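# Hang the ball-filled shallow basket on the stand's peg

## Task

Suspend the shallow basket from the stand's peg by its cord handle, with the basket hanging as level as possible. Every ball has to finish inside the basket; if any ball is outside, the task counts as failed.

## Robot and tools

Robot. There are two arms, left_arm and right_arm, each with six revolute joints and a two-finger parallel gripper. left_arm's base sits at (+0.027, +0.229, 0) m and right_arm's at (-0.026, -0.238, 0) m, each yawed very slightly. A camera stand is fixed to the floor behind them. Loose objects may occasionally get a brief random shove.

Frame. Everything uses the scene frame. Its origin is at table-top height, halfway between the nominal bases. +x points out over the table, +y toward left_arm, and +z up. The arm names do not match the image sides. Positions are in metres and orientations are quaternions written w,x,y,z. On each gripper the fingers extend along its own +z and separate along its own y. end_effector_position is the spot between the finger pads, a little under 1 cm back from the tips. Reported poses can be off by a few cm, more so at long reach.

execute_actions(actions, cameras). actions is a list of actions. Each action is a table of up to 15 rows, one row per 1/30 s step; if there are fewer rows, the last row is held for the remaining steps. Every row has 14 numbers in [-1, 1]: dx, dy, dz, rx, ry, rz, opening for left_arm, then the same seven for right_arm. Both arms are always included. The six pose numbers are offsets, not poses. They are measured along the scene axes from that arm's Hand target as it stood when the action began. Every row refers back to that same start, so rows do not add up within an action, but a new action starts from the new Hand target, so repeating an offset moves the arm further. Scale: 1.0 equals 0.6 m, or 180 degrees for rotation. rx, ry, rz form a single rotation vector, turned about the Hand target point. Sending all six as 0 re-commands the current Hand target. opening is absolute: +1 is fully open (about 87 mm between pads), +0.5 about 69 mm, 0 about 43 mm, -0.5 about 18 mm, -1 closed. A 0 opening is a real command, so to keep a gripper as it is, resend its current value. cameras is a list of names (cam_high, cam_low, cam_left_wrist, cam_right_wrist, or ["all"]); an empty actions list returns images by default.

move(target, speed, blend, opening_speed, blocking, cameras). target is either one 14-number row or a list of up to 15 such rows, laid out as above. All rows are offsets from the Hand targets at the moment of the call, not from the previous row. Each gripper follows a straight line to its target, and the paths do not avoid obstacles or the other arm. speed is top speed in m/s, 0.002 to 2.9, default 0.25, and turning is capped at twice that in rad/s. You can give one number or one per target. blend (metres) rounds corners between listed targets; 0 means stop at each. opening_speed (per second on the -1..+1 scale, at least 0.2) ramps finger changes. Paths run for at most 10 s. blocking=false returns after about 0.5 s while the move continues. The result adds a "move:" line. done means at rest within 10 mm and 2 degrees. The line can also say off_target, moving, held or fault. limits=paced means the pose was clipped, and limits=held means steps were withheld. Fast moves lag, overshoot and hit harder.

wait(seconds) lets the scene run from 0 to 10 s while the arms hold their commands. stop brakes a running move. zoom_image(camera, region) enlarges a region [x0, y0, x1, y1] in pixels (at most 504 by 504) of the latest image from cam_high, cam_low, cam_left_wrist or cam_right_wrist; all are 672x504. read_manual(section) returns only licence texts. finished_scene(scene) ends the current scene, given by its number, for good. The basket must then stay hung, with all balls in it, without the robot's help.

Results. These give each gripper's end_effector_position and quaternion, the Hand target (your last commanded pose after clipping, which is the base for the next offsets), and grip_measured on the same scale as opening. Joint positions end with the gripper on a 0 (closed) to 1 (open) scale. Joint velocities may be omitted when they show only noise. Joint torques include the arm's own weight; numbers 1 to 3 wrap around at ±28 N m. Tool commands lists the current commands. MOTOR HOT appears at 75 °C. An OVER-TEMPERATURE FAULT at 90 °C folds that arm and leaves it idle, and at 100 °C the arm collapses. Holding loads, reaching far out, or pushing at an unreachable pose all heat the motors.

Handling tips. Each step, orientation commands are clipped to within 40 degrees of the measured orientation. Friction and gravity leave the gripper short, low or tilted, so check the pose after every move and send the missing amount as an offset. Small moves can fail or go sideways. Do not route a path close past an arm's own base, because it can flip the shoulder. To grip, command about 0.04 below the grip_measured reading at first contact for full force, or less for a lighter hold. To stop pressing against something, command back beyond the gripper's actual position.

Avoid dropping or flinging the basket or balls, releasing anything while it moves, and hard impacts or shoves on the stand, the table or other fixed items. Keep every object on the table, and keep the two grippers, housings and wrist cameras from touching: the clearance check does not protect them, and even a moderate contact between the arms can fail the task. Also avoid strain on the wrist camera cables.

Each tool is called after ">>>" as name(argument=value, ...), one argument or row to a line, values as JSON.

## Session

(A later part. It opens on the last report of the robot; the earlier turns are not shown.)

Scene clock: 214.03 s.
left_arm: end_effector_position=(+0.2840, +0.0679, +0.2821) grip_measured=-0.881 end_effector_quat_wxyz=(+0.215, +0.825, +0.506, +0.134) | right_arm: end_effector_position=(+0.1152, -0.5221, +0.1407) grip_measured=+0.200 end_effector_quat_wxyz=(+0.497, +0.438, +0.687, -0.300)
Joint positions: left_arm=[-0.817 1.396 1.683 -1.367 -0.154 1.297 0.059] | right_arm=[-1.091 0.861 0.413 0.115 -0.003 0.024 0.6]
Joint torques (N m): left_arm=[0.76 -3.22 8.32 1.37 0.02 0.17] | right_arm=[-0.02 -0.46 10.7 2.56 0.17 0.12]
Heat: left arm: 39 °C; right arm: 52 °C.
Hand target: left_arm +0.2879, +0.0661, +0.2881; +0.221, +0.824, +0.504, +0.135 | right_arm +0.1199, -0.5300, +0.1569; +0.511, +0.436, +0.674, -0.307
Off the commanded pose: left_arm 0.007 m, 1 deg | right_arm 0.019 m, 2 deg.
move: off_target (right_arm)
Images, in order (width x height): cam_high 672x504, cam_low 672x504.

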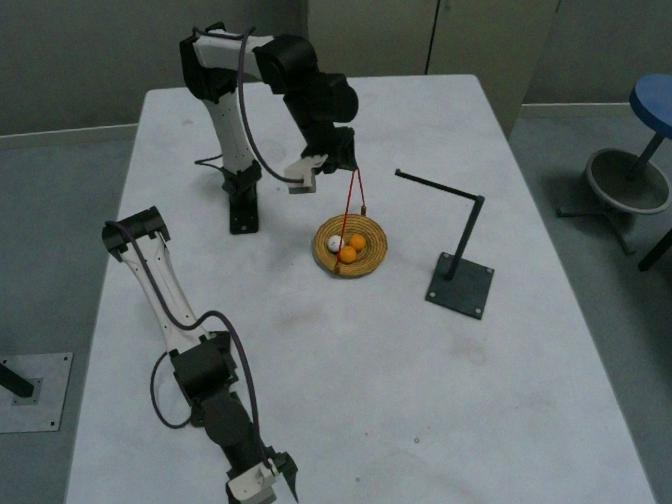

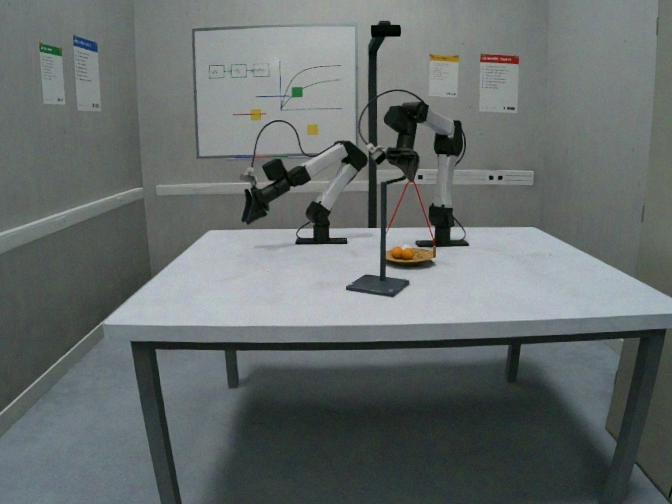

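>>> move(
  target=[0.004, 0, 0.022, 0, 0, 0, -1, 0, 0, 0, 0, 0, 0, 0.2],
  speed=0.03,
  cameras=["cam_high", "cam_low"],
)

>>> zoom_image(
  camera="cam_high",
  region=[300, 190, 400, 290],
)

>>> zoom_image(
  camera="cam_low",
  region=[370, 215, 450, 275],
)

Scene clock: 221.13 s.
left_arm: end_effector_position=(+0.2859, +0.0681, +0.2947) grip_measured=-0.881 end_effector_quat_wxyz=(+0.213, +0.825, +0.507, +0.133) | right_arm: end_effector_position=(+0.1152, -0.5221, +0.1407) grip_measured=+0.200 end_effector_quat_wxyz=(+0.497, +0.438, +0.687, -0.300)
Joint positions: left_arm=[-0.81 1.432 1.773 -1.425 -0.15 1.301 0.059] | right_arm=[-1.091 0.861 0.413 0.115 -0.003 0.024 0.6]
Joint torques (N m): left_arm=[0.8 -3.44 8.23 1.41 0.03 0.19] | right_arm=[0.29 -0.35 10.35 2.54 0.19 0.17]
Heat: left arm: 40 °C; right arm: 52 °C.
Hand target: left_arm +0.2904, +0.0660, +0.3013; +0.221, +0.824, +0.504, +0.135 | right_arm +0.1199, -0.5300, +0.1569; +0.511, +0.436, +0.674, -0.307
Off the commanded pose: left_arm 0.008 m, 1 deg | right_arm 0.019 m, 2 deg.
move: off_target (right_arm)
Images, in order (width x height): cam_high 672x504, cam_low 672x504.

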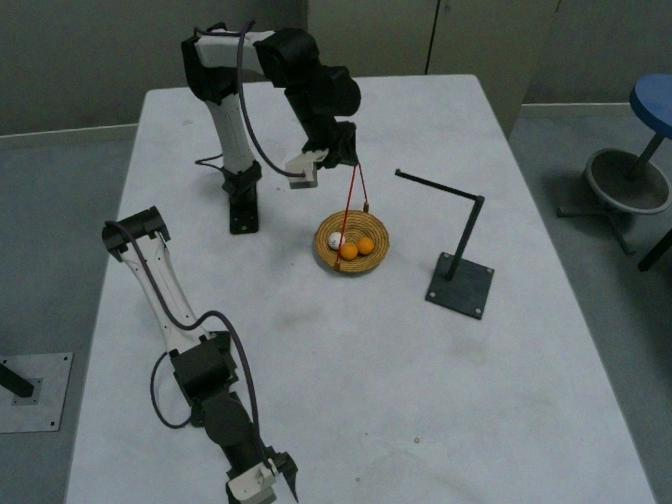

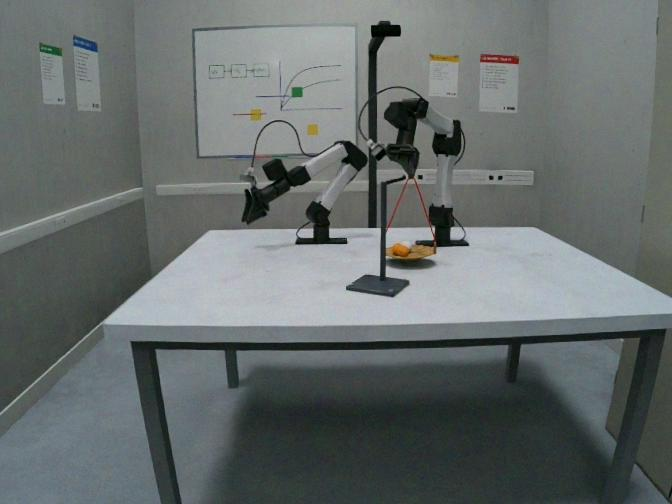

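Scaled by 5.040 from the camera's 672x504 image, which has a finer 960x720 frame.

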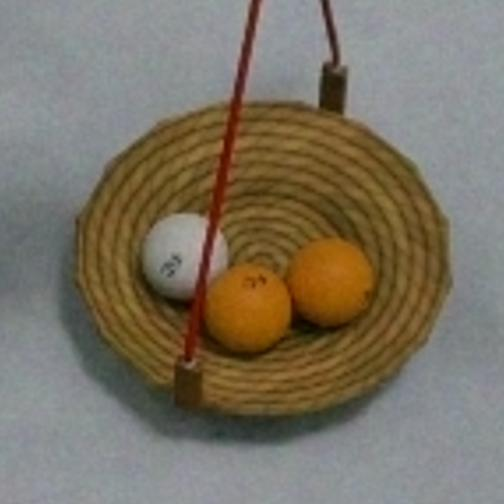

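Scaled by 6.300 from the camera's 672x504 image, which has a finer 960x720 frame.

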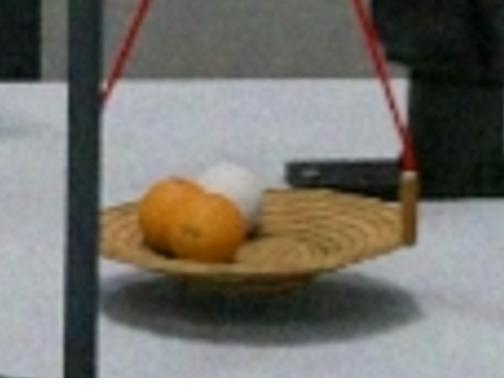

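>>> move(
  target=[-0.01, 0.055, 0, 0, 0, 0, -1, 0, 0, 0, 0, 0, 0, 0.2],
  speed=0.04,
  cameras=["cam_high", "cam_low"],
)

>>> zoom_image(
  camera="cam_high",
  region=[300, 190, 400, 290],
)

>>> zoom_image(
  camera="cam_low",
  region=[370, 215, 450, 275],
)

Scene clock: 231.93 s.
left_arm: end_effector_position=(+0.2877, +0.0948, +0.2965) grip_measured=-0.881 end_effector_quat_wxyz=(+0.211, +0.825, +0.508, +0.132) | right_arm: end_effector_position=(+0.1152, -0.5221, +0.1407) grip_measured=+0.200 end_effector_quat_wxyz=(+0.497, +0.438, +0.687, -0.300)
Joint positions: left_arm=[-0.715 1.38 1.741 -1.437 -0.105 1.384 0.059] | right_arm=[-1.091 0.861 0.413 0.115 -0.003 0.024 0.6]
Joint torques (N m): left_arm=[0.77 -6.41 4.81 1.43 0.06 0.2] | right_arm=[0.18 -0.32 10.39 2.56 0.17 0.16]
Heat: left arm: 41 °C; right arm: 52 °C.
Hand target: left_arm +0.2843, +0.0990, +0.3012; +0.221, +0.824, +0.504, +0.135 | right_arm +0.1199, -0.5300, +0.1569; +0.511, +0.436, +0.674, -0.307
Off the commanded pose: left_arm 0.007 m, 1 deg | right_arm 0.019 m, 2 deg.
move: off_target (right_arm)
Images, in order (width x height): cam_high 672x504, cam_low 672x504.

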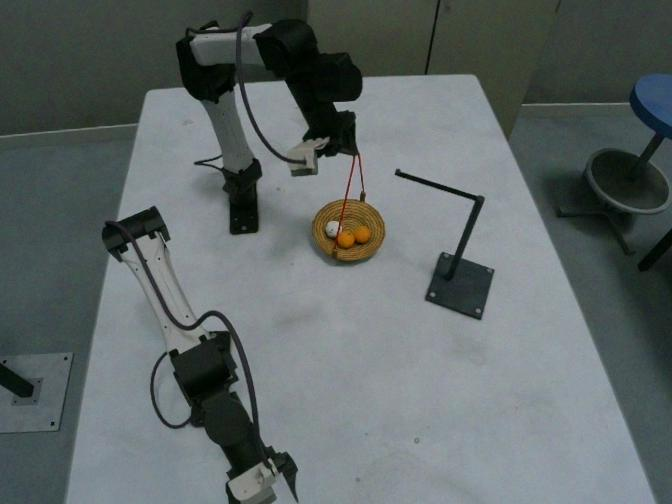

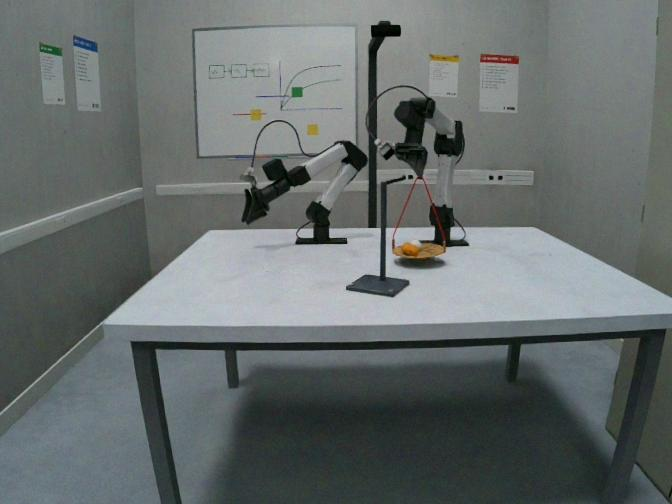

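Scaled by 5.040 from the camera's 672x504 image, which has a finer 960x720 frame.

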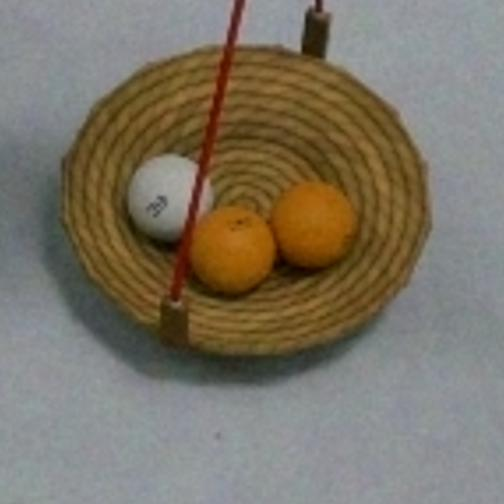

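Scaled by 6.300 from the camera's 672x504 image, which has a finer 960x720 frame.

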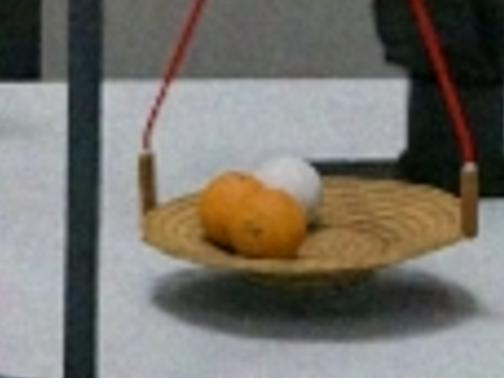

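>>> move(
  target=[
    [0, 0, -0.07, 0, 0, 0, -1, 0, 0, 0, 0, 0, 0, 0.2],
    [-0.0443, 0.0232, -0.127, 0, 0, 0, -1, 0, 0, 0, 0, 0, 0, 0.2],
    [-0.1477, 0.0772, -0.2353, 0.033, 0.077, 0.021, -1, 0, 0, 0, 0, 0, 0, 0.2],
    [-0.2283, 0.1183, -0.38, 0.0654, 0.1534, 0.0423, -1, 0, 0, 0, 0, 0, 0, 0.2],
    [-0.2283, 0.1183, -0.47, 0.0654, 0.1534, 0.0423, -1, 0, 0, 0, 0, 0, 0, 0.2],
  ],
  speed=[0.05, 0.13, 0.13, 0.13, 0.08],
  blend=[0.02, 0.02, 0.03, 0.02, 0],
  cameras=["cam_high", "cam_left_wrist"],
)

>>> zoom_image(
  camera="cam_high",
  region=[270, 160, 410, 265],
)

Scene clock: 254.60 s.
left_arm: end_effector_position=(+0.1504, +0.1717, +0.0240) grip_measured=-0.881 end_effector_quat_wxyz=(+0.003, +0.816, +0.579, +0.007) | right_arm: end_effector_position=(+0.1152, -0.5221, +0.1407) grip_measured=+0.200 end_effector_quat_wxyz=(+0.497, +0.438, +0.687, -0.300)
Joint positions: left_arm=[-0.775 1.117 0.564 -1.01 -0.012 1.166 0.059] | right_arm=[-1.091 0.861 0.413 0.115 -0.003 0.024 0.6]
Joint torques (N m): left_arm=[-0.24 -0.61 4.6 0.59 0.2 0.03] | right_arm=[0.17 -0.46 10.33 2.49 0.18 0.11]
Heat: left arm: 41 °C; right arm: 53 °C.
Hand target: left_arm +0.1475, +0.1700, +0.0192; +0.000, +0.815, +0.579, +0.000 | right_arm +0.1199, -0.5300, +0.1569; +0.511, +0.436, +0.674, -0.307
Off the commanded pose: left_arm 0.006 m, 1 deg | right_arm 0.019 m, 2 deg.
move: off_target (right_arm)
camera_calibration:
cam_left_wrist: T_world_to_cam=[[-0.948039, 0.316618, -0.0312239, 0.0864394], [0.17476, 0.600248, 0.780488, -0.1286], [0.265859, 0.734477, -0.62439, -0.00761183], [0, 0, 0, 1]] pos_world=[0.106446, 0.0554146, 0.0983174]
Images, in order (width x height): cam_high 672x504, cam_left_wrist 672x504.

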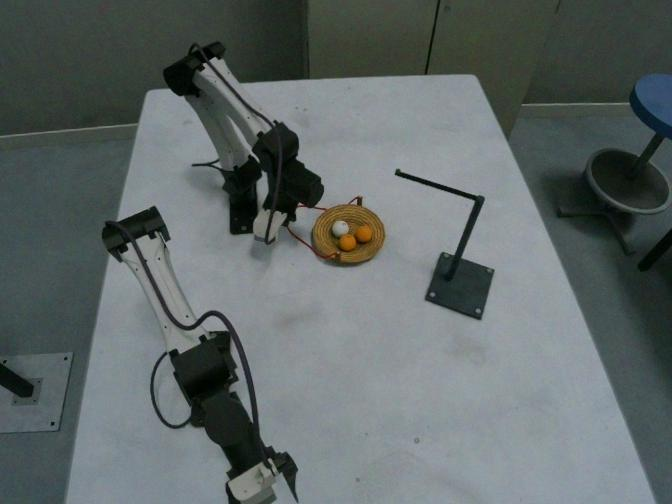

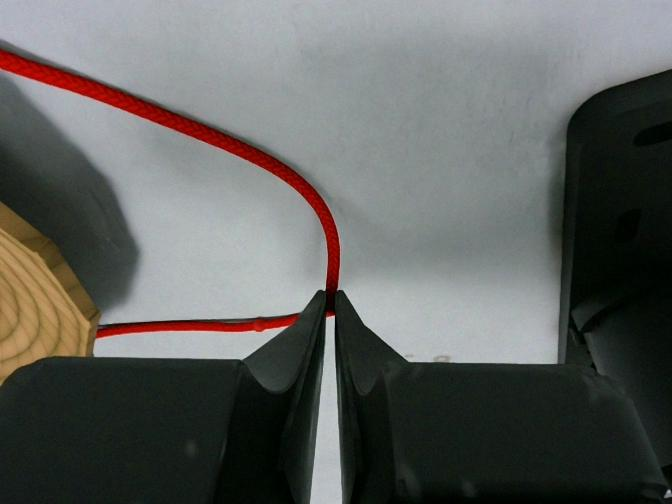

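Scaled by 3.600 from the camera's 672x504 image, which has a finer 960x720 frame.

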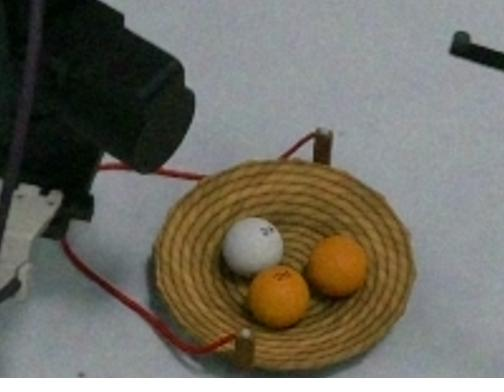

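>>> move(
  target=[0, 0, -0.026, 0, 0, 0, -1, 0, 0, 0, 0, 0, 0, 0.2],
  speed=0.04,
  cameras=["cam_left_wrist"],
)

>>> zoom_image(
  camera="cam_left_wrist",
  region=[150, 120, 450, 340],
)

Scene clock: 259.00 s.
left_arm: end_effector_position=(+0.1484, +0.1735, +0.0092) grip_measured=-0.881 end_effector_quat_wxyz=(-0.003, +0.815, +0.579, +0.006) | right_arm: end_effector_position=(+0.1152, -0.5221, +0.1407) grip_measured=+0.200 end_effector_quat_wxyz=(+0.497, +0.438, +0.687, -0.300)
Joint positions: left_arm=[-0.775 1.146 0.516 -0.945 -0.012 1.165 0.059] | right_arm=[-1.091 0.861 0.413 0.115 -0.003 0.024 0.6]
Joint torques (N m): left_arm=[-0.27 -0.61 4.3 0.73 0.2 0.08] | right_arm=[0.17 -0.47 10.52 2.52 0.15 0.16]
Heat: left arm: 40 °C; right arm: 53 °C.
Hand target: left_arm +0.1474, +0.1701, +0.0037; +0.000, +0.815, +0.579, +0.000 | right_arm +0.1199, -0.5300, +0.1569; +0.511, +0.436, +0.674, -0.307
Off the commanded pose: left_arm 0.007 m, 1 deg | right_arm 0.019 m, 2 deg.
move: off_target (right_arm)
camera_calibration:
cam_left_wrist: T_world_to_cam=[[-0.948633, 0.315739, -0.0201049, 0.0836144], [0.181106, 0.594037, 0.783786, -0.117691], [0.259415, 0.739884, -0.620706, -0.0177243], [0, 0, 0, 1]] pos_world=[0.105232, 0.0566264, 0.082924]
Images, in order (width x height): cam_left_wrist 672x504.

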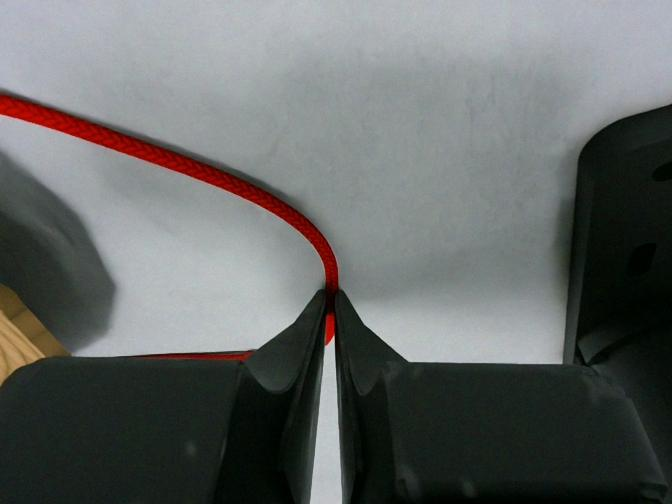

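Scaled by 1.680 from the camera's 672x504 image, which has a finer 960x720 frame.

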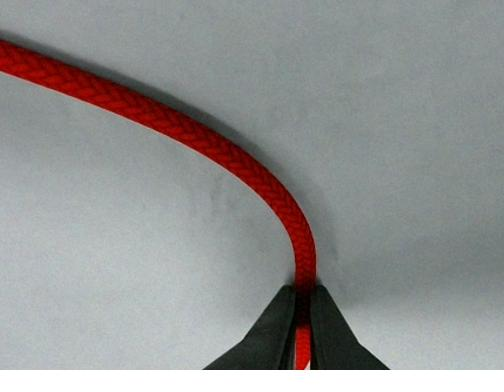

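>>> move(
  target=[
    [0, 0, 0, 0, 0, 0, -0.4, 0, 0, 0, 0, 0, 0, 0.2],
    [0, 0, 0.02, 0, 0, 0, -0.4, 0, 0, 0, 0, 0, 0, 0.2],
  ],
  speed=0.04,
  opening_speed=0.4,
  cameras=["cam_left_wrist"],
)

>>> zoom_image(
  camera="cam_left_wrist",
  region=[150, 160, 450, 380],
)

Scene clock: 271.13 s.
left_arm: end_effector_position=(+0.1411, +0.1772, +0.0097) grip_measured=-0.400 end_effector_quat_wxyz=(-0.017, +0.813, +0.583, -0.002) | right_arm: end_effector_position=(+0.1152, -0.5221, +0.1407) grip_measured=+0.200 end_effector_quat_wxyz=(+0.497, +0.438, +0.687, -0.300)
Joint positions: left_arm=[-0.778 1.146 0.517 -0.976 -0.002 1.154 0.3] | right_arm=[-1.091 0.861 0.413 0.115 -0.003 0.024 0.6]
Joint torques (N m): left_arm=[-0.05 -2.66 7.23 0.36 0.11 0.18] | right_arm=[0.16 -0.5 10.3 2.58 0.12 0.03]
Heat: left arm: 39 °C; right arm: 53 °C.
Hand target: left_arm +0.1475, +0.1700, +0.0157; +0.000, +0.815, +0.579, +0.000 | right_arm +0.1199, -0.5300, +0.1569; +0.511, +0.436, +0.674, -0.307
Off the commanded pose: left_arm 0.011 m, 2 deg | right_arm 0.019 m, 2 deg.
move: off_target (left_arm, right_arm)
camera_calibration:
cam_left_wrist: T_world_to_cam=[[-0.951529, 0.307338, 0.0116429, 0.0771331], [0.19863, 0.58518, 0.786201, -0.119798], [0.234816, 0.750405, -0.617862, -0.0165858], [0, 0, 0, 1]] pos_world=[0.101085, 0.0588436, 0.0830397]
Images, in order (width x height): cam_left_wrist 672x504.

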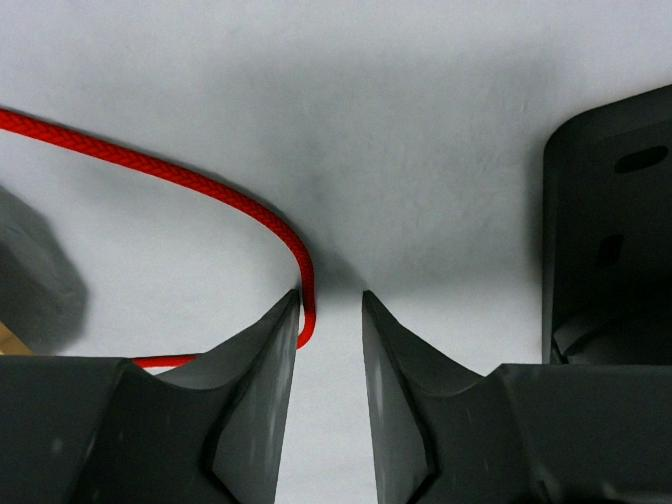

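Scaled by 1.680 from the camera's 672x504 image, which has a finer 960x720 frame.

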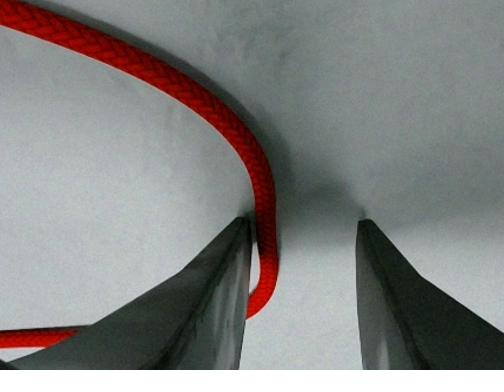

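>>> move(
  target=[0, 0, 0.012, 0, 0, 0, -0.4, 0, 0, 0, 0, 0, 0, 0.2],
  speed=0.04,
  cameras=["cam_left_wrist"],
)

Scene clock: 284.10 s.
left_arm: end_effector_position=(+0.1432, +0.1752, +0.0155) grip_measured=-0.400 end_effector_quat_wxyz=(-0.013, +0.813, +0.583, -0.001) | right_arm: end_effector_position=(+0.1152, -0.5221, +0.1407) grip_measured=+0.200 end_effector_quat_wxyz=(+0.497, +0.438, +0.687, -0.300)
Joint positions: left_arm=[-0.778 1.138 0.538 -0.997 -0.002 1.154 0.3] | right_arm=[-1.091 0.861 0.413 0.115 -0.003 0.024 0.6]
Joint torques (N m): left_arm=[-0.03 -2.99 7.46 0.25 0.11 0.18] | right_arm=[0.16 -0.47 10.33 2.52 0.17 0.2]
Heat: left arm: 42 °C; right arm: 54 °C.
Hand target: left_arm +0.1474, +0.1700, +0.0229; +0.000, +0.815, +0.579, -0.001 | right_arm +0.1199, -0.5300, +0.1569; +0.511, +0.436, +0.674, -0.307
Off the commanded pose: left_arm 0.010 m, 2 deg | right_arm 0.019 m, 2 deg.
move: off_target (right_arm)
camera_calibration:
cam_left_wrist: T_world_to_cam=[[-0.9516, 0.307317, 0.00363656, 0.0798743], [0.193492, 0.589866, 0.783977, -0.123667], [0.238785, 0.746736, -0.62078, -0.0119647], [0, 0, 0, 1]] pos_world=[0.102794, 0.0573348, 0.0892344]
Images, in order (width x height): cam_left_wrist 672x504.

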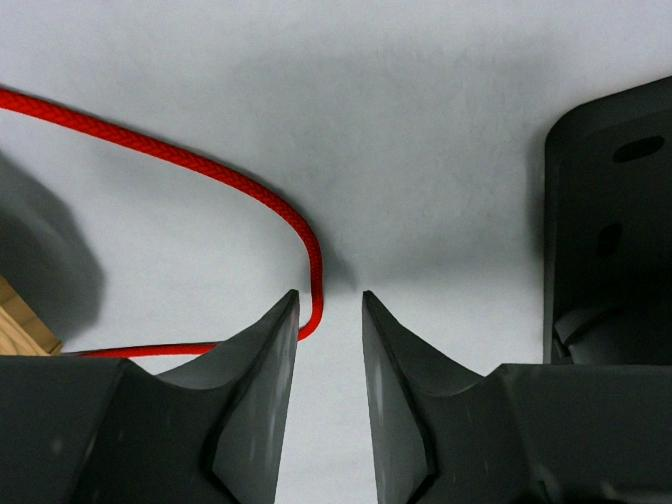

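>>> move(
  target=[0.0035, -0.010, -0.004, 0, 0, 0, -0.4, 0, 0, 0, 0, 0, 0, 0.2],
  speed=0.04,
  cameras=["cam_left_wrist"],
)

Scene clock: 289.37 s.
left_arm: end_effector_position=(+0.1440, +0.1717, +0.0172) grip_measured=-0.400 end_effector_quat_wxyz=(-0.009, +0.815, +0.579, -0.001) | right_arm: end_effector_position=(+0.1152, -0.5221, +0.1407) grip_measured=+0.200 end_effector_quat_wxyz=(+0.497, +0.438, +0.687, -0.300)
Joint positions: left_arm=[-0.794 1.138 0.546 -0.997 -0.002 1.148 0.3] | right_arm=[-1.091 0.861 0.413 0.115 -0.003 0.024 0.6]
Joint torques (N m): left_arm=[-0.38 -0.28 7.46 0.49 0.11 0.03] | right_arm=[0.05 -0.59 10.35 2.53 0.16 0.19]
Heat: left arm: 42 °C; right arm: 54 °C.
Hand target: left_arm +0.1495, +0.1640, +0.0204; +0.000, +0.815, +0.579, -0.001 | right_arm +0.1199, -0.5300, +0.1569; +0.511, +0.436, +0.674, -0.307
Off the commanded pose: left_arm 0.010 m, 1 deg | right_arm 0.019 m, 2 deg.
move: off_target (right_arm)
camera_calibration:
cam_left_wrist: T_world_to_cam=[[-0.948594, 0.316477, -0.0033358, 0.0798107], [0.194747, 0.591969, 0.782078, -0.123573], [0.249485, 0.741225, -0.623171, -0.00895427], [0, 0, 0, 1]] pos_world=[0.102007, 0.0545303, 0.09133]
Images, in order (width x height): cam_left_wrist 672x504.

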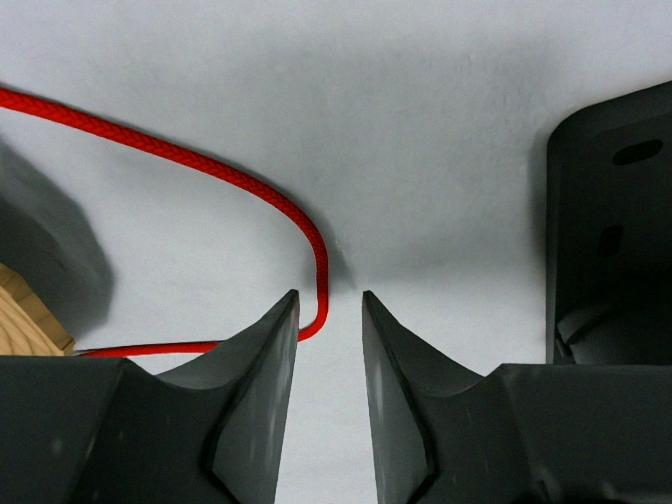

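>>> move(
  target=[0.010, -0.0075, -0.026, 0, 0, 0, -0.4, 0, 0, 0, 0, 0, 0, 0.2],
  speed=0.04,
  cameras=["cam_left_wrist"],
)

>>> zoom_image(
  camera="cam_left_wrist",
  region=[150, 160, 450, 380],
)

Scene clock: 294.73 s.
left_arm: end_effector_position=(+0.1500, +0.1666, +0.0095) grip_measured=-0.400 end_effector_quat_wxyz=(-0.012, +0.815, +0.579, +0.000) | right_arm: end_effector_position=(+0.1152, -0.5221, +0.1407) grip_measured=+0.200 end_effector_quat_wxyz=(+0.497, +0.438, +0.687, -0.300)
Joint positions: left_arm=[-0.794 1.198 0.546 -0.941 -0.005 1.146 0.3] | right_arm=[-1.091 0.861 0.413 0.115 -0.003 0.024 0.6]
Joint torques (N m): left_arm=[0.05 -0.24 5.16 0.86 0.13 0.1] | right_arm=[0.13 -0.24 10.33 2.51 0.1 0.07]
Heat: left arm: 43 °C; right arm: 54 °C.
Hand target: left_arm +0.1556, +0.1595, +0.0049; +0.000, +0.815, +0.579, +0.000 | right_arm +0.1199, -0.5300, +0.1569; +0.511, +0.436, +0.674, -0.307
Off the commanded pose: left_arm 0.010 m, 1 deg | right_arm 0.019 m, 2 deg.
move: off_target (right_arm)
camera_calibration:
cam_left_wrist: T_world_to_cam=[[-0.949067, 0.315073, -0.00039623, 0.087371], [0.19498, 0.588308, 0.784778, -0.115207], [0.247495, 0.74473, -0.619777, -0.0118004], [0, 0, 0, 1]] pos_world=[0.108305, 0.0490372, 0.0831331]
Images, in order (width x height): cam_left_wrist 672x504.

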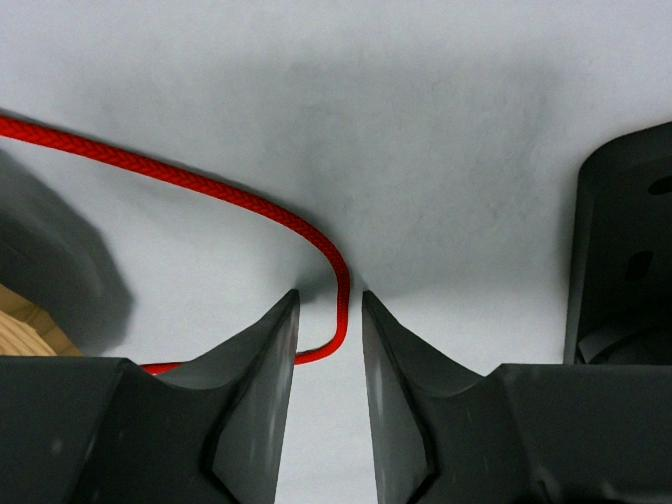

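Scaled by 1.680 from the camera's 672x504 image, which has a finer 960x720 frame.

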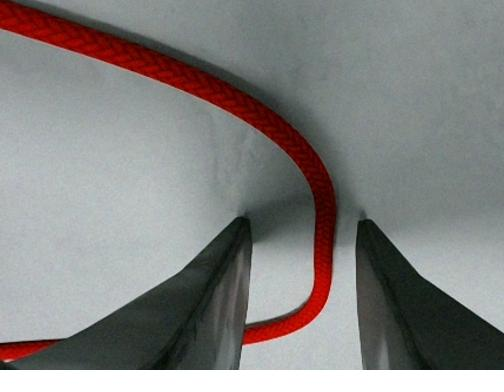

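>>> move(
  target=[-0.0085, 0.0105, 0, 0, 0, 0, -0.4, 0, 0, 0, 0, 0, 0, 0.2],
  speed=0.03,
  cameras=["cam_left_wrist"],
)

>>> zoom_image(
  camera="cam_left_wrist",
  region=[150, 160, 450, 380],
)

Scene clock: 305.63 s.
left_arm: end_effector_position=(+0.1499, +0.1667, +0.0096) grip_measured=-0.400 end_effector_quat_wxyz=(-0.009, +0.815, +0.579, +0.001) | right_arm: end_effector_position=(+0.1152, -0.5221, +0.1407) grip_measured=+0.200 end_effector_quat_wxyz=(+0.497, +0.438, +0.687, -0.300)
Joint positions: left_arm=[-0.794 1.191 0.543 -0.94 -0.005 1.146 0.3] | right_arm=[-1.091 0.861 0.413 0.115 -0.003 0.024 0.6]
Joint torques (N m): left_arm=[0.62 -2.77 3.55 0.72 0.13 0.18] | right_arm=[-0.01 -0.55 10.35 2.53 0.16 0.11]
Heat: left arm: 42 °C; right arm: 54 °C.
Hand target: left_arm +0.1504, +0.1658, +0.0049; +0.000, +0.815, +0.579, -0.001 | right_arm +0.1199, -0.5300, +0.1569; +0.511, +0.436, +0.674, -0.307
Off the commanded pose: left_arm 0.005 m, 1 deg | right_arm 0.019 m, 2 deg.
move: off_target (right_arm)
camera_calibration:
cam_left_wrist: T_world_to_cam=[[-0.94906, 0.315053, -0.00520875, 0.0872747], [0.191943, 0.591156, 0.783385, -0.115371], [0.249887, 0.74248, -0.621515, -0.0117524], [0, 0, 0, 1]] pos_world=[0.10791, 0.0494319, 0.0835301]
Images, in order (width x height): cam_left_wrist 672x504.

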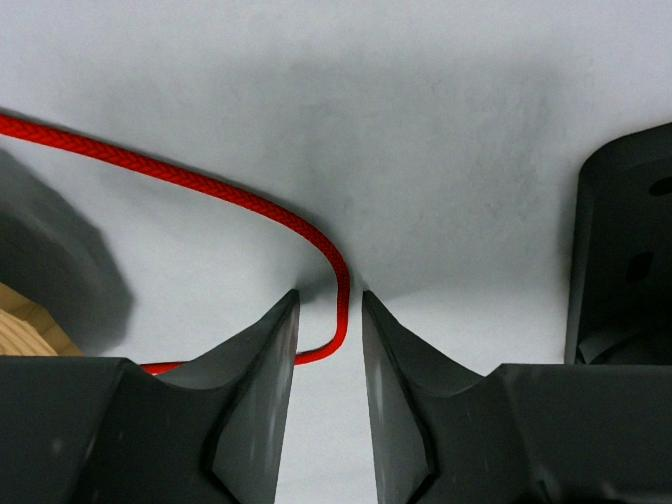

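Scaled by 1.680 from the camera's 672x504 image, which has a finer 960x720 frame.

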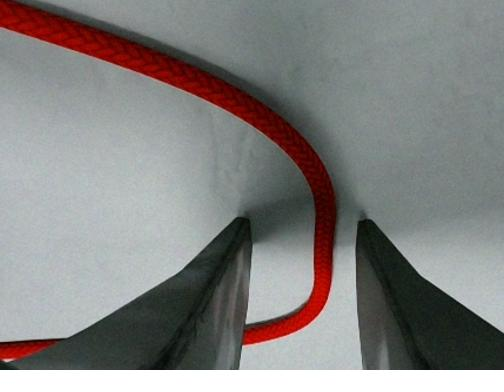

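>>> move(
  target=[-0.0003, 0.0032, 0, 0, 0, 0, -1, 0, 0, 0, 0, 0, 0, 0.2],
  speed=0.03,
  opening_speed=0.5,
  cameras=["cam_left_wrist"],
)

>>> zoom_image(
  camera="cam_left_wrist",
  region=[150, 160, 450, 380],
)

Scene clock: 312.77 s.
left_arm: end_effector_position=(+0.1571, +0.1642, +0.0094) grip_measured=-0.884 end_effector_quat_wxyz=(+0.006, +0.815, +0.579, +0.009) | right_arm: end_effector_position=(+0.1152, -0.5221, +0.1407) grip_measured=+0.200 end_effector_quat_wxyz=(+0.497, +0.438, +0.687, -0.300)
Joint positions: left_arm=[-0.786 1.185 0.539 -0.909 -0.016 1.154 0.058] | right_arm=[-1.091 0.861 0.413 0.115 -0.003 0.024 0.6]
Joint torques (N m): left_arm=[0.7 -2.85 3.56 0.44 0.24 0.19] | right_arm=[0.21 -0.51 10.18 2.61 0.16 0.08]
Heat: left arm: 41 °C; right arm: 54 °C.
Hand target: left_arm +0.1504, +0.1677, +0.0049; +0.000, +0.815, +0.579, +0.000 | right_arm +0.1199, -0.5300, +0.1569; +0.511, +0.436, +0.674, -0.307
Off the commanded pose: left_arm 0.009 m, 1 deg | right_arm 0.019 m, 2 deg.
move: off_target (right_arm)
camera_calibration:
cam_left_wrist: T_world_to_cam=[[-0.948374, 0.314707, -0.0393138, 0.0951131], [0.167647, 0.602669, 0.780183, -0.113072], [0.269222, 0.733314, -0.624315, -0.0133614], [0, 0, 0, 1]] pos_world=[0.112756, 0.0480101, 0.0836141]
Images, in order (width x height): cam_left_wrist 672x504.

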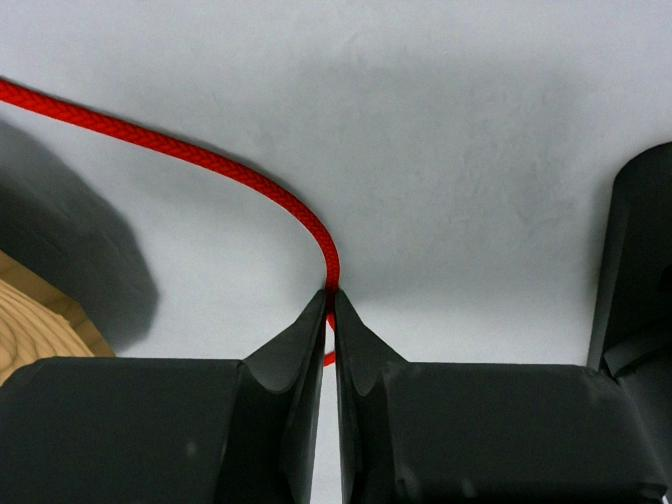

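Scaled by 1.680 from the camera's 672x504 image, which has a finer 960x720 frame.

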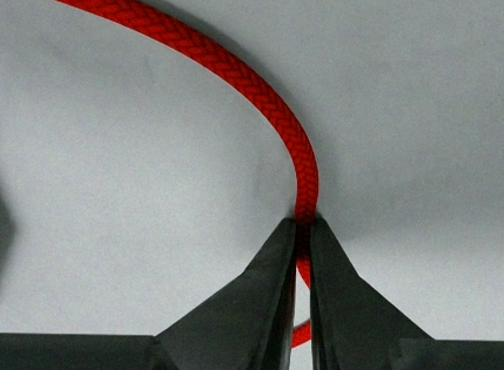

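>>> move(
  target=[
    [0, 0, 0.10, 0, 0, 0, -1, 0, 0, 0, 0, 0, 0, 0.2],
    [0.0755, -0.0373, 0.2585, -0.03, -0.07, -0.019, -1, 0, 0, 0, 0, 0, 0, 0.2],
    [0.1788, -0.0913, 0.3668, -0.0654, -0.1534, -0.0423, -1, 0, 0, 0, 0, 0, 0, 0.2],
    [0.2232, -0.1145, 0.4168, -0.0654, -0.1534, -0.0423, -1, 0, 0, 0, 0, 0, 0, 0.2],
    [0.2232, -0.1145, 0.4938, -0.0654, -0.1534, -0.0423, -1, 0, 0, 0, 0, 0, 0, 0.2],
  ],
  speed=[0.1, 0.13, 0.13, 0.1, 0.04],
  blend=[0.02, 0.03, 0.02, 0.01, 0],
  cameras=["cam_high", "cam_low"],
)

>>> zoom_image(
  camera="cam_high",
  region=[300, 190, 400, 290],
)

>>> zoom_image(
  camera="cam_low",
  region=[370, 215, 450, 275],
)

Scene clock: 327.67 s.
left_arm: end_effector_position=(+0.2798, +0.1004, +0.2938) grip_measured=-0.884 end_effector_quat_wxyz=(+0.212, +0.826, +0.506, +0.131) | right_arm: end_effector_position=(+0.1152, -0.5221, +0.1407) grip_measured=+0.200 end_effector_quat_wxyz=(+0.497, +0.438, +0.687, -0.300)
Joint positions: left_arm=[-0.715 1.34 1.698 -1.434 -0.103 1.387 0.058] | right_arm=[-1.091 0.861 0.413 0.115 -0.003 0.024 0.6]
Joint torques (N m): left_arm=[0.81 -2.63 8.12 1.41 0.04 0.17] | right_arm=[0.24 -0.34 10.3 2.54 0.19 0.12]
Heat: left arm: 41 °C; right arm: 55 °C.
Hand target: left_arm +0.2843, +0.0990, +0.3011; +0.221, +0.824, +0.504, +0.135 | right_arm +0.1199, -0.5300, +0.1569; +0.511, +0.436, +0.674, -0.307
Off the commanded pose: left_arm 0.009 m, 1 deg | right_arm 0.019 m, 2 deg.
move: off_target (right_arm)
Images, in order (width x height): cam_high 672x504, cam_low 672x504.

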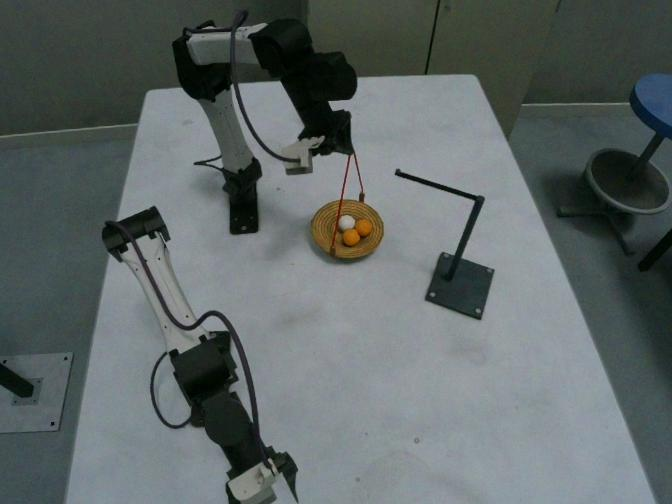

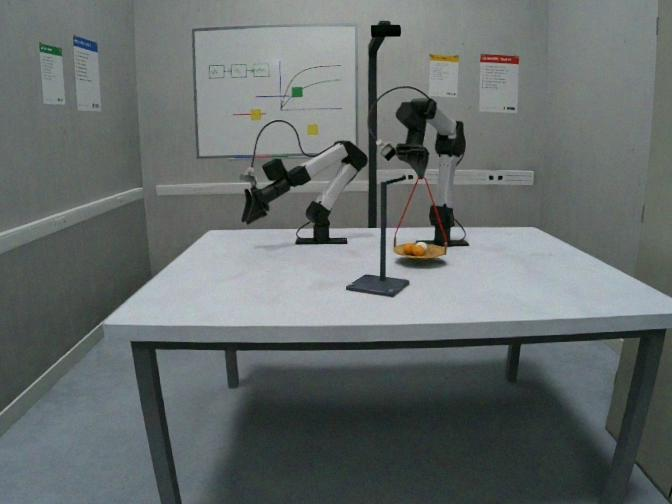

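Scaled by 5.040 from the camera's 672x504 image, which has a finer 960x720 frame.

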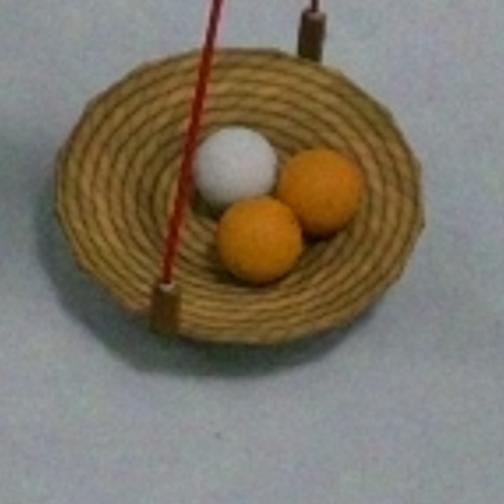

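Scaled by 6.300 from the camera's 672x504 image, which has a finer 960x720 frame.

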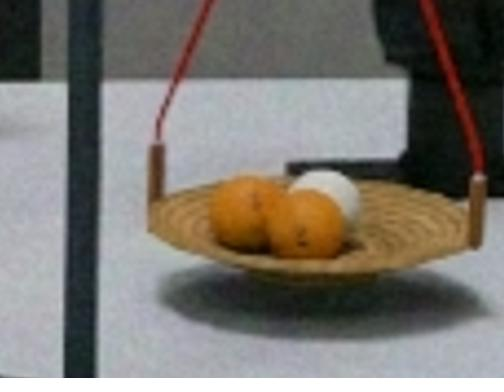

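>>> move(
  target=[
    [0, 0, 0.1232, -0.0378, -0.0743, 0, -1, 0, 0, 0, 0, 0, 0, 0.2],
    [0.06, -0.053, 0.1315, -0.0378, -0.0743, 0, -1, 0, 0, 0, 0, 0, 0, 0.2],
  ],
  speed=[0.08, 0.06],
  blend=[0.01, 0],
  cameras=["cam_high", "cam_low", "cam_left_wrist"],
)

>>> zoom_image(
  camera="cam_high",
  region=[320, 90, 500, 270],
)

>>> zoom_image(
  camera="cam_low",
  region=[350, 140, 450, 260],
)

Scene clock: 349.97 s.
left_arm: end_effector_position=(+0.3128, +0.0720, +0.3663) grip_measured=-0.884 end_effector_quat_wxyz=(+0.307, +0.796, +0.488, +0.184) | right_arm: end_effector_position=(+0.1152, -0.5221, +0.1407) grip_measured=+0.200 end_effector_quat_wxyz=(+0.497, +0.438, +0.687, -0.300)
Joint positions: left_arm=[-0.746 1.446 1.987 -1.394 -0.154 1.387 0.058] | right_arm=[-1.091 0.861 0.413 0.115 -0.003 0.024 0.6]
Joint torques (N m): left_arm=[-0.34 -3.36 7.71 2.12 -0.22 0.14] | right_arm=[-0.08 -0.24 10.66 2.53 0.19 0.14]
Heat: left arm: 43 °C; right arm: 55 °C.
Hand target: left_arm +0.3203, +0.0672, +0.3801; +0.327, +0.788, +0.482, +0.200 | right_arm +0.1199, -0.5300, +0.1569; +0.511, +0.436, +0.674, -0.307
Off the commanded pose: left_arm 0.016 m, 3 deg | right_arm 0.019 m, 2 deg.
move: off_target (left_arm, right_arm)
camera_calibration:
cam_left_wrist: T_world_to_cam=[[-0.659943, 0.316721, -0.681295, 0.43073], [-0.187319, 0.808804, 0.557447, -0.184334], [0.72759, 0.495503, -0.474436, 0.0539564], [0, 0, 0, 1]] pos_world=[0.210469, -0.0140669, 0.421809]
Images, in order (width x height): cam_high 672x504, cam_low 672x504, cam_left_wrist 672x504.

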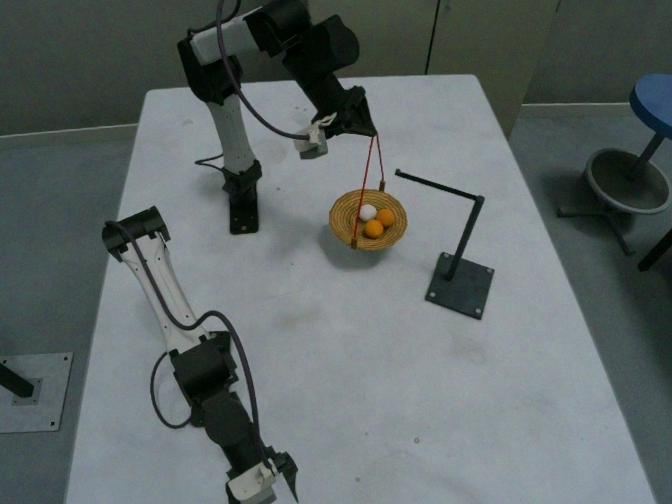

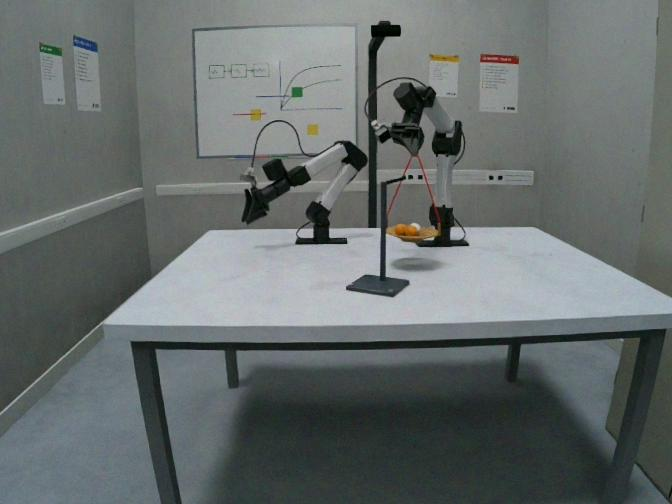

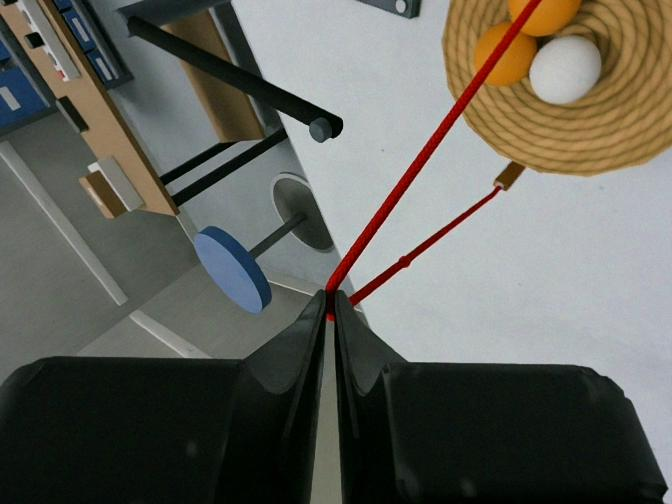

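Scaled by 2.800 from the camera's 672x504 image, which has a finer 960x720 frame.

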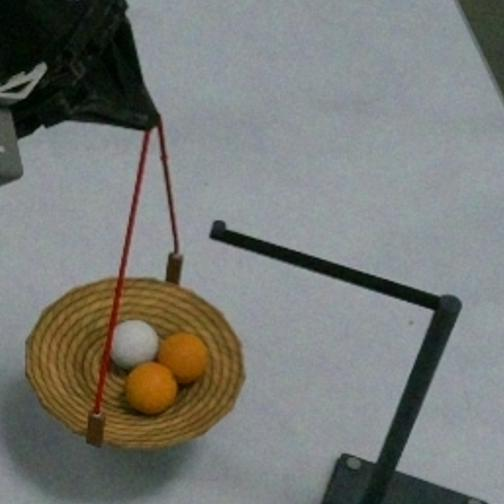

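Scaled by 4.200 from the camera's 672x504 image, which has a finer 960x720 frame.

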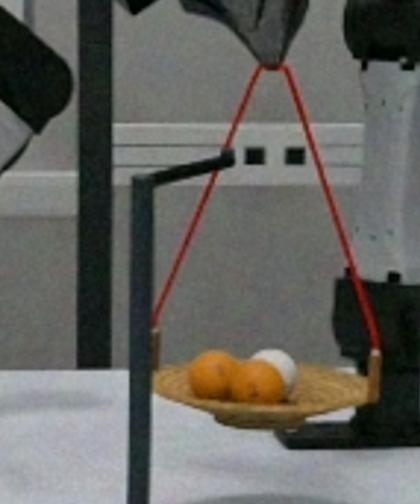

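>>> move(
  target=[-0.010, -0.0192, -0.03, 0, 0, 0, -1, 0, 0, 0, 0, 0, 0, 0.2],
  speed=0.05,
  cameras=["cam_high", "cam_low"],
)

>>> zoom_image(
  camera="cam_high",
  region=[340, 100, 500, 220],
)

>>> zoom_image(
  camera="cam_low",
  region=[370, 140, 450, 200],
)

Scene clock: 375.90 s.
left_arm: end_effector_position=(+0.3146, +0.0536, +0.3488) grip_measured=-0.884 end_effector_quat_wxyz=(+0.302, +0.801, +0.483, +0.185) | right_arm: end_effector_position=(+0.1152, -0.5221, +0.1407) grip_measured=+0.200 end_effector_quat_wxyz=(+0.497, +0.438, +0.687, -0.300)
Joint positions: left_arm=[-0.802 1.446 1.898 -1.32 -0.19 1.359 0.058] | right_arm=[-1.091 0.861 0.413 0.115 -0.003 0.024 0.6]
Joint torques (N m): left_arm=[-0.32 -7.28 4.88 2.12 -0.25 -0.02] | right_arm=[0.05 -0.49 10.59 2.5 0.2 0.13]
Heat: left arm: 46 °C; right arm: 56 °C.
Hand target: left_arm +0.3143, +0.0557, +0.3621; +0.327, +0.788, +0.482, +0.200 | right_arm +0.1199, -0.5300, +0.1569; +0.511, +0.436, +0.674, -0.307
Off the commanded pose: left_arm 0.013 m, 4 deg | right_arm 0.019 m, 2 deg.
move: off_target (left_arm, right_arm)
Images, in order (width x height): cam_high 672x504, cam_low 672x504.

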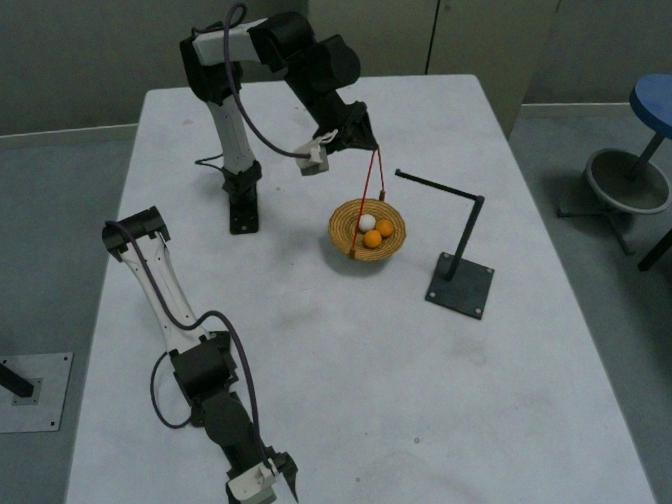

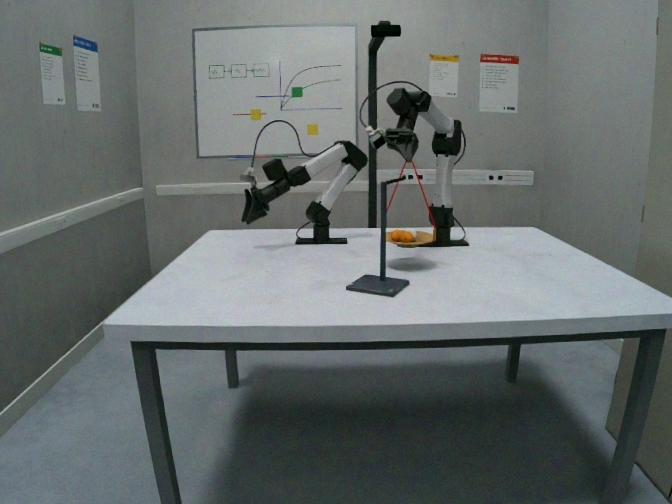

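Scaled by 3.150 from the camera's 672x504 image, which has a finer 960x720 frame.

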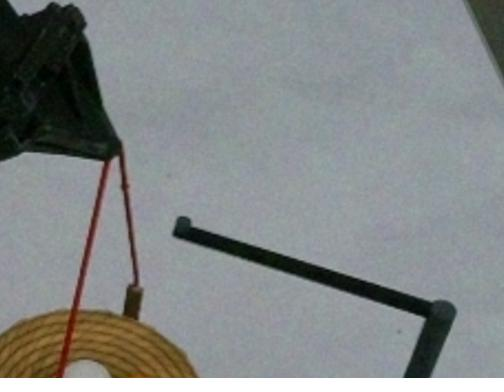

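Scaled by 6.300 from the camera's 672x504 image, which has a finer 960x720 frame.

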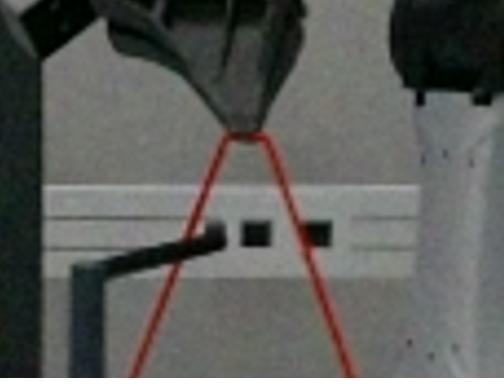

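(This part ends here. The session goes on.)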